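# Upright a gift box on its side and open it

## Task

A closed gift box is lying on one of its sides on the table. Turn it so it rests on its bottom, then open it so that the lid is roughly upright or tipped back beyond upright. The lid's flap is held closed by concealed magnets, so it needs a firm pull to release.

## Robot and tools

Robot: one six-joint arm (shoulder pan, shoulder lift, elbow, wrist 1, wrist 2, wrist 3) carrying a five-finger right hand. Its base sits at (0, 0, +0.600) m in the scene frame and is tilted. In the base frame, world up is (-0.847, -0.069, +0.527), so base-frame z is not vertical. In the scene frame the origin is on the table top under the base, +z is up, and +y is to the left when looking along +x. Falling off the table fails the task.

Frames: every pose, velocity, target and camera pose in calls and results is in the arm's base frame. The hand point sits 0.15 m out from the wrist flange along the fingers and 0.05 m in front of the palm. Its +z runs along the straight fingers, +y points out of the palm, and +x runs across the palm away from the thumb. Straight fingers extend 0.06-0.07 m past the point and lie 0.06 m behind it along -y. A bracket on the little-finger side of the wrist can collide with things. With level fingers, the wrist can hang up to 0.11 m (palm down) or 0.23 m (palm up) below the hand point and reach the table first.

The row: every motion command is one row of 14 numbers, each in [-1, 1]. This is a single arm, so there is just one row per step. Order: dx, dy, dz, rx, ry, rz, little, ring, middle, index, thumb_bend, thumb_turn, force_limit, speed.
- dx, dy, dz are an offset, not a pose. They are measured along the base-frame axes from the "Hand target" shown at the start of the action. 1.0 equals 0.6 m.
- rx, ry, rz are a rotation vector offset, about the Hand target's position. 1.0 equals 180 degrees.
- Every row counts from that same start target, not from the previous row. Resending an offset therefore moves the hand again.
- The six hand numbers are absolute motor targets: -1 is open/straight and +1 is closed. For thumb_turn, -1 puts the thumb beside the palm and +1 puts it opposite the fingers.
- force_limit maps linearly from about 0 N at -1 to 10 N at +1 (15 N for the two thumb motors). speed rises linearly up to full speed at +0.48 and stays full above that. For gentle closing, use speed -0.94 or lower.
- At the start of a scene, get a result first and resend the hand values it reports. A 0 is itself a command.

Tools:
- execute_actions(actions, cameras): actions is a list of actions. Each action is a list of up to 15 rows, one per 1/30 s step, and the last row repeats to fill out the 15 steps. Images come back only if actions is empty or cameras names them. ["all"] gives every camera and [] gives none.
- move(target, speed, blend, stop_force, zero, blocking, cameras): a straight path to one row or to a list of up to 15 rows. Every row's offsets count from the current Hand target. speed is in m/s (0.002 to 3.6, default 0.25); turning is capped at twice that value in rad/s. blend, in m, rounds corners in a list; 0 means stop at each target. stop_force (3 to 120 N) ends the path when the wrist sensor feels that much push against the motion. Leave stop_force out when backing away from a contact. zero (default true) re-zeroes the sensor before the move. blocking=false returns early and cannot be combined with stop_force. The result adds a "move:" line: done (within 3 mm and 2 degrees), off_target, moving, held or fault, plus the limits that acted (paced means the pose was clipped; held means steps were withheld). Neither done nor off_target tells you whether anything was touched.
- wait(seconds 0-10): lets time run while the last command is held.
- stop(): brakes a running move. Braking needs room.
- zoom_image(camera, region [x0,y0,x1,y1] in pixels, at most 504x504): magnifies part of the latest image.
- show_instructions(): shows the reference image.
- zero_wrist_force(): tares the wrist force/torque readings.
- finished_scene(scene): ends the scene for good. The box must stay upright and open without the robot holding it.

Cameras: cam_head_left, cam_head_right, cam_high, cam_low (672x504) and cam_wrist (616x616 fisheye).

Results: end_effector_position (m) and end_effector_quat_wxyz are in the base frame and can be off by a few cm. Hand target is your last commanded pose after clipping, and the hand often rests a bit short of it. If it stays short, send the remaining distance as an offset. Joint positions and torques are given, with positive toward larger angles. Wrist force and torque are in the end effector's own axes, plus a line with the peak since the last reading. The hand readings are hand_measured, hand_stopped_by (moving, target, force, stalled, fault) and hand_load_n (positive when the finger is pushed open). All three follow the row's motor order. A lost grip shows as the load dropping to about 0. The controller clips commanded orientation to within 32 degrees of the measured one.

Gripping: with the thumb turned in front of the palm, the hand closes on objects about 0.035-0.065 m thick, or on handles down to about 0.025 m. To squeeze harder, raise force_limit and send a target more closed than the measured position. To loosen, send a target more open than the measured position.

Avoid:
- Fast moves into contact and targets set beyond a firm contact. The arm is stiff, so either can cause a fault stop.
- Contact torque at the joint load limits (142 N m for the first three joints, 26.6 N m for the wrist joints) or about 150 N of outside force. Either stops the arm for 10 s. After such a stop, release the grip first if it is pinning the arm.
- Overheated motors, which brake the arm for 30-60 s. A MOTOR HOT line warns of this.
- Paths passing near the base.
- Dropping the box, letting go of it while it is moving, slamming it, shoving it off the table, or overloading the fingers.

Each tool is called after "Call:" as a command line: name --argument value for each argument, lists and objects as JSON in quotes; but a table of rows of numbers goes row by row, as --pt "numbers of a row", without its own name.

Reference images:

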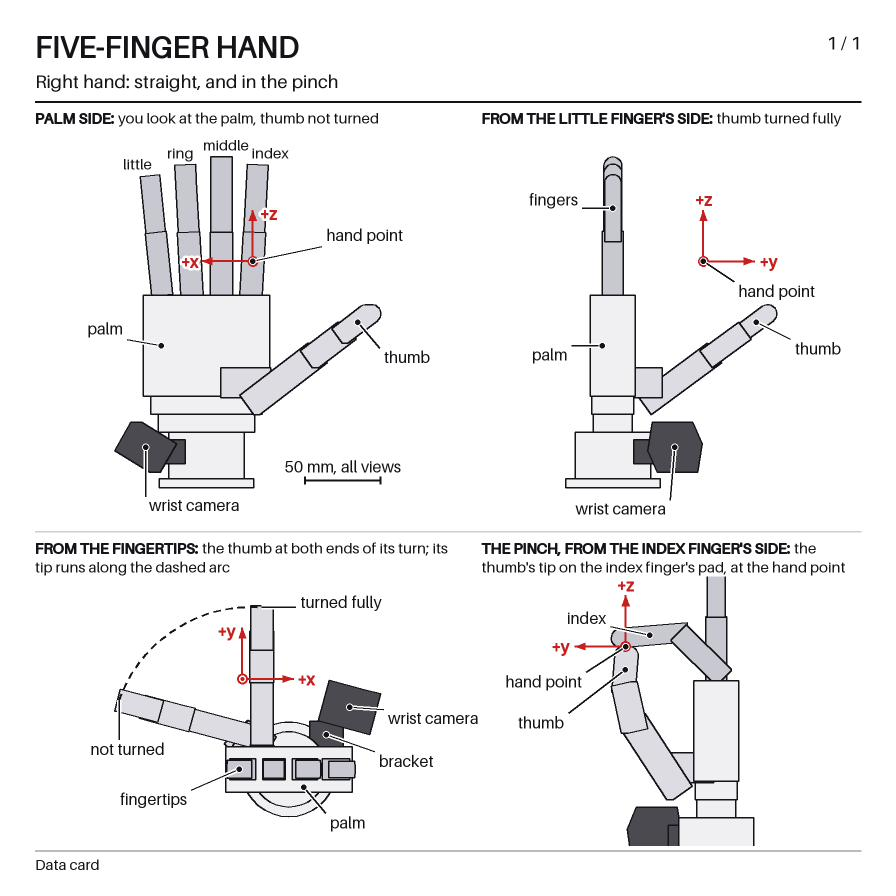

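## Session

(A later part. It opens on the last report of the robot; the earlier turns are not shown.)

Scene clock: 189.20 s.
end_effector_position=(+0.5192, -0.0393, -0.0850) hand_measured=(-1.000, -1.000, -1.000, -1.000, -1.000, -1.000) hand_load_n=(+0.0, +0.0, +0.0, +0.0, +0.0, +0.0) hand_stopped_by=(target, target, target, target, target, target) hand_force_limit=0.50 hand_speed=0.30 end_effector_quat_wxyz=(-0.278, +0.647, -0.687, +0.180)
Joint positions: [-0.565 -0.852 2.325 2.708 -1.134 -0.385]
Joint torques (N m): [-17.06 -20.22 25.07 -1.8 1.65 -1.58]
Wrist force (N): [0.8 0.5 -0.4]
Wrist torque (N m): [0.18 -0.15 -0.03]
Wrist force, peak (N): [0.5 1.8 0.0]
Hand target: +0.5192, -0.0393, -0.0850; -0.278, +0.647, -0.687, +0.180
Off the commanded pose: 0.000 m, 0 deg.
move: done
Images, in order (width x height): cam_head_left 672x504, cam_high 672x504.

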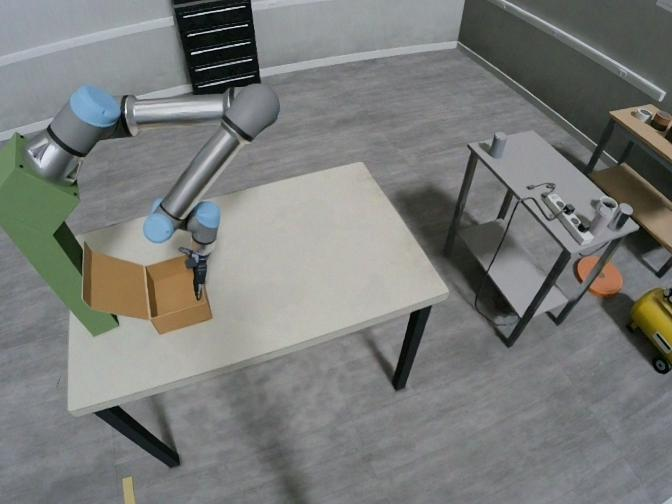

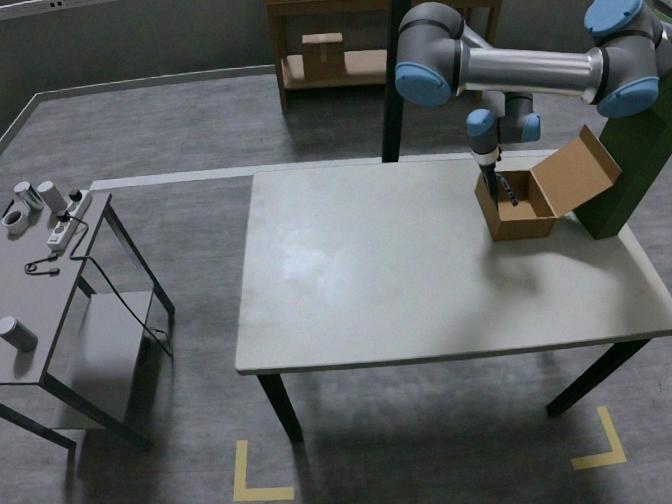

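Call:
move --target '[0.0399,-0.0096,0.0628,0,0,0,-1,-1,-1,-1,-1,-1,0.5,0.3]' --speed 0.025 --stop_force 10 --cameras '["cam_head_left","cam_high"]'

Call:
zoom_image --camera "cam_head_left" --region '[60, 200, 240, 350]'

Call:
zoom_image --camera "cam_high" --region '[452, 80, 652, 280]'

Scene clock: 194.47 s.
end_effector_position=(+0.5431, -0.0450, -0.0473) hand_measured=(-1.000, -1.000, -1.000, -1.000, -1.000, -1.000) hand_load_n=(+0.0, +0.0, +0.0, +0.0, +0.0, +0.0) hand_stopped_by=(target, target, target, target, target, target) hand_force_limit=0.50 hand_speed=0.30 end_effector_quat_wxyz=(-0.278, +0.647, -0.687, +0.180)
Joint positions: [-0.546 -0.952 2.27 2.856 -1.143 -0.367]
Joint torques (N m): [-15.82 -22.6 23.25 -3.44 1.34 -1.43]
Wrist force (N): [0.6 0.5 -0.8]
Wrist torque (N m): [0.19 -0.11 -0.03]
Wrist force, peak (N): [0.6 1.8 0.0]
Hand target: +0.5431, -0.0450, -0.0473; -0.278, +0.647, -0.687, +0.180
Off the commanded pose: 0.000 m, 0 deg.
move: done
Images, in order (width x height): cam_head_left 672x504, cam_high 672x504.

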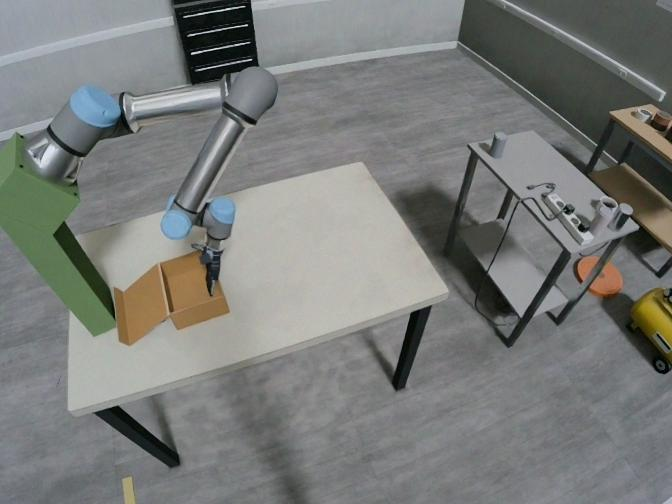

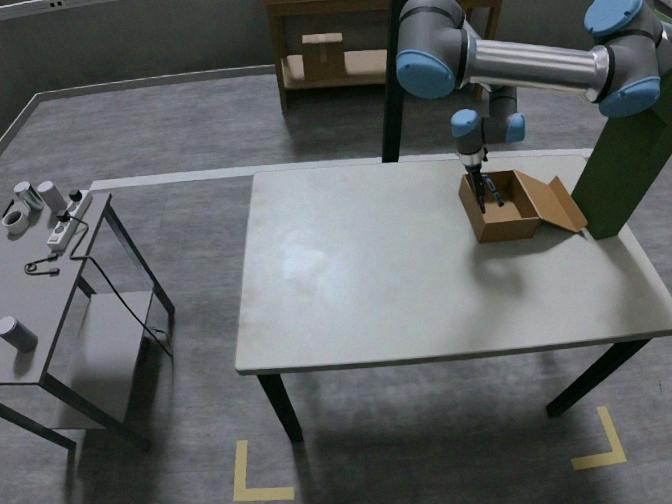

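Scaled by 2.800 from the camera's 672x504 image, which has a finer 960x720 frame.

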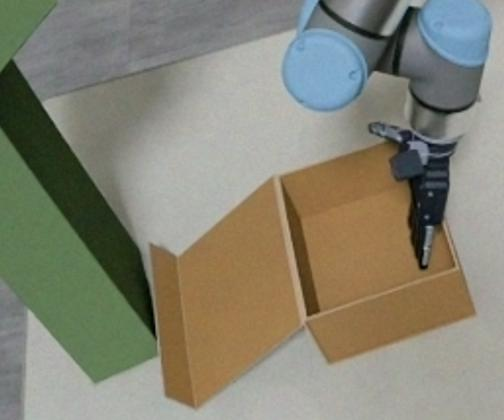

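Scaled by 2.520 from the camera's 672x504 image, which has a finer 960x720 frame.

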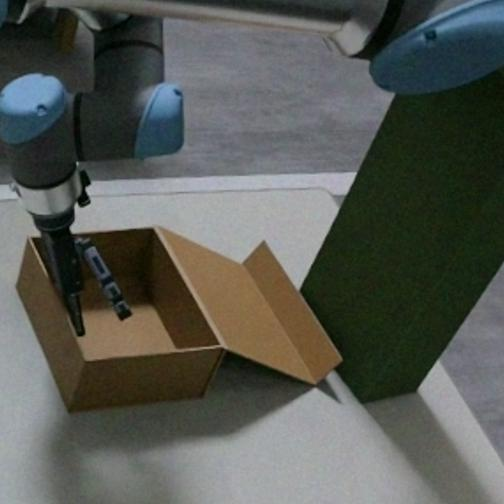

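Call:
move --pt "0.0222 -0.0054 0.0349 0 0 0 -1 -1 -1 -1 -1 -1 0.5 0.3" --pt "0.0106 -0.0026 0.0167 0 0 0 -1 -1 -1 -1 -1 -1 0.5 0.3" --pt "-0.2716 -0.0252 0.1927 0 0 0 -1 -1 -1 -1 -1 -1 0.5 0.3" --speed '[0.03,0.05,0.15]' --cameras '["cam_head_left","cam_high"]'

Call:
zoom_image --camera "cam_high" --region '[432, 80, 652, 280]'

Call:
zoom_image --camera "cam_head_left" --region '[80, 200, 260, 360]'

Scene clock: 198.17 s.
end_effector_position=(+0.3802, -0.0601, +0.0684) hand_measured=(-1.000, -1.000, -1.000, -1.000, -1.000, -1.000) hand_load_n=(+0.0, +0.0, +0.0, +0.0, +0.0, +0.0) hand_stopped_by=(target, target, target, target, target, target) hand_force_limit=0.50 hand_speed=0.30 end_effector_quat_wxyz=(-0.278, +0.647, -0.687, +0.180) end_effector_velocity=(-0.001, +0.000, +0.000) end_effector_angular_velocity=(+0.002, +0.002, +0.000)
Joint positions: [-0.886 -1.67 2.649 3.365 -0.992 -0.716]
Joint velocities: [0 -0.002 0 0.006 0 -0.001]
Joint torques (N m): [-6.04 -29.66 -1.49 0.84 -2.8 -0.45]
Wrist force (N): [0.6 0.4 -0.5]
Wrist torque (N m): [0.19 -0.08 -0.03]
Wrist force, peak (N): [0.5 2.2 -0.4]
Hand target: +0.3802, -0.0601, +0.0683; -0.278, +0.647, -0.687, +0.180
Off the commanded pose: 0.000 m, 0 deg.
move: done
Images, in order (width x height): cam_head_left 672x504, cam_high 672x504.

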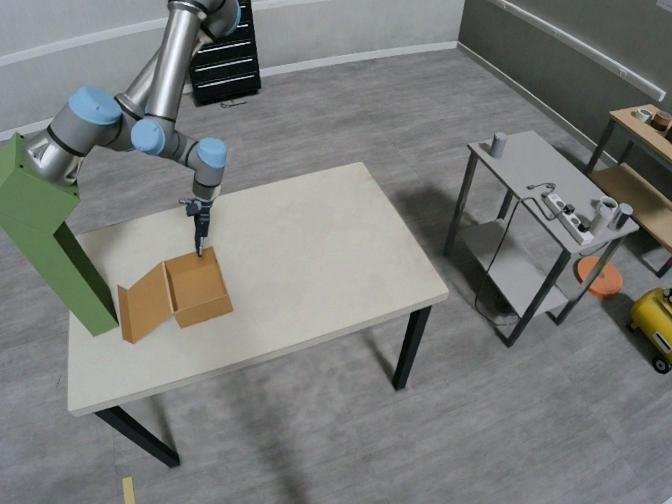

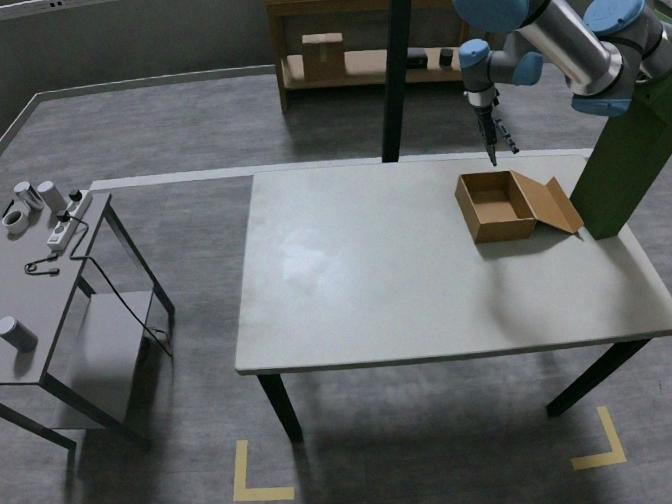

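Scaled by 2.291 from the camera's 672x504 image, which has a finer 960x720 frame.

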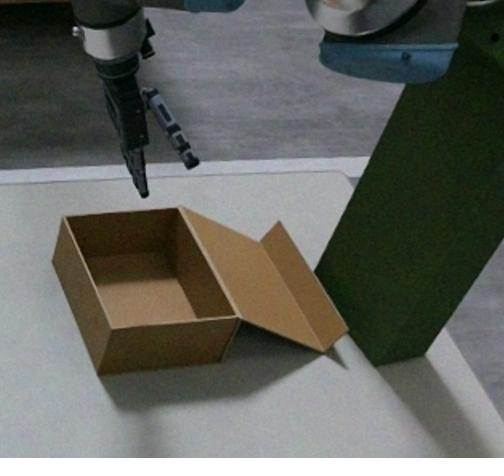

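Scaled by 2.800 from the camera's 672x504 image, which has a finer 960x720 frame.

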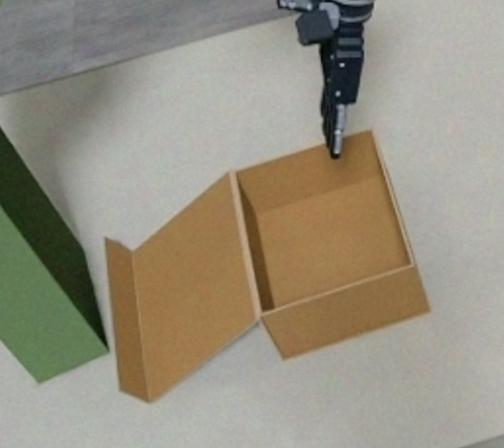

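Call:
finished_scene --scene 2

The scene is finished: the task was done.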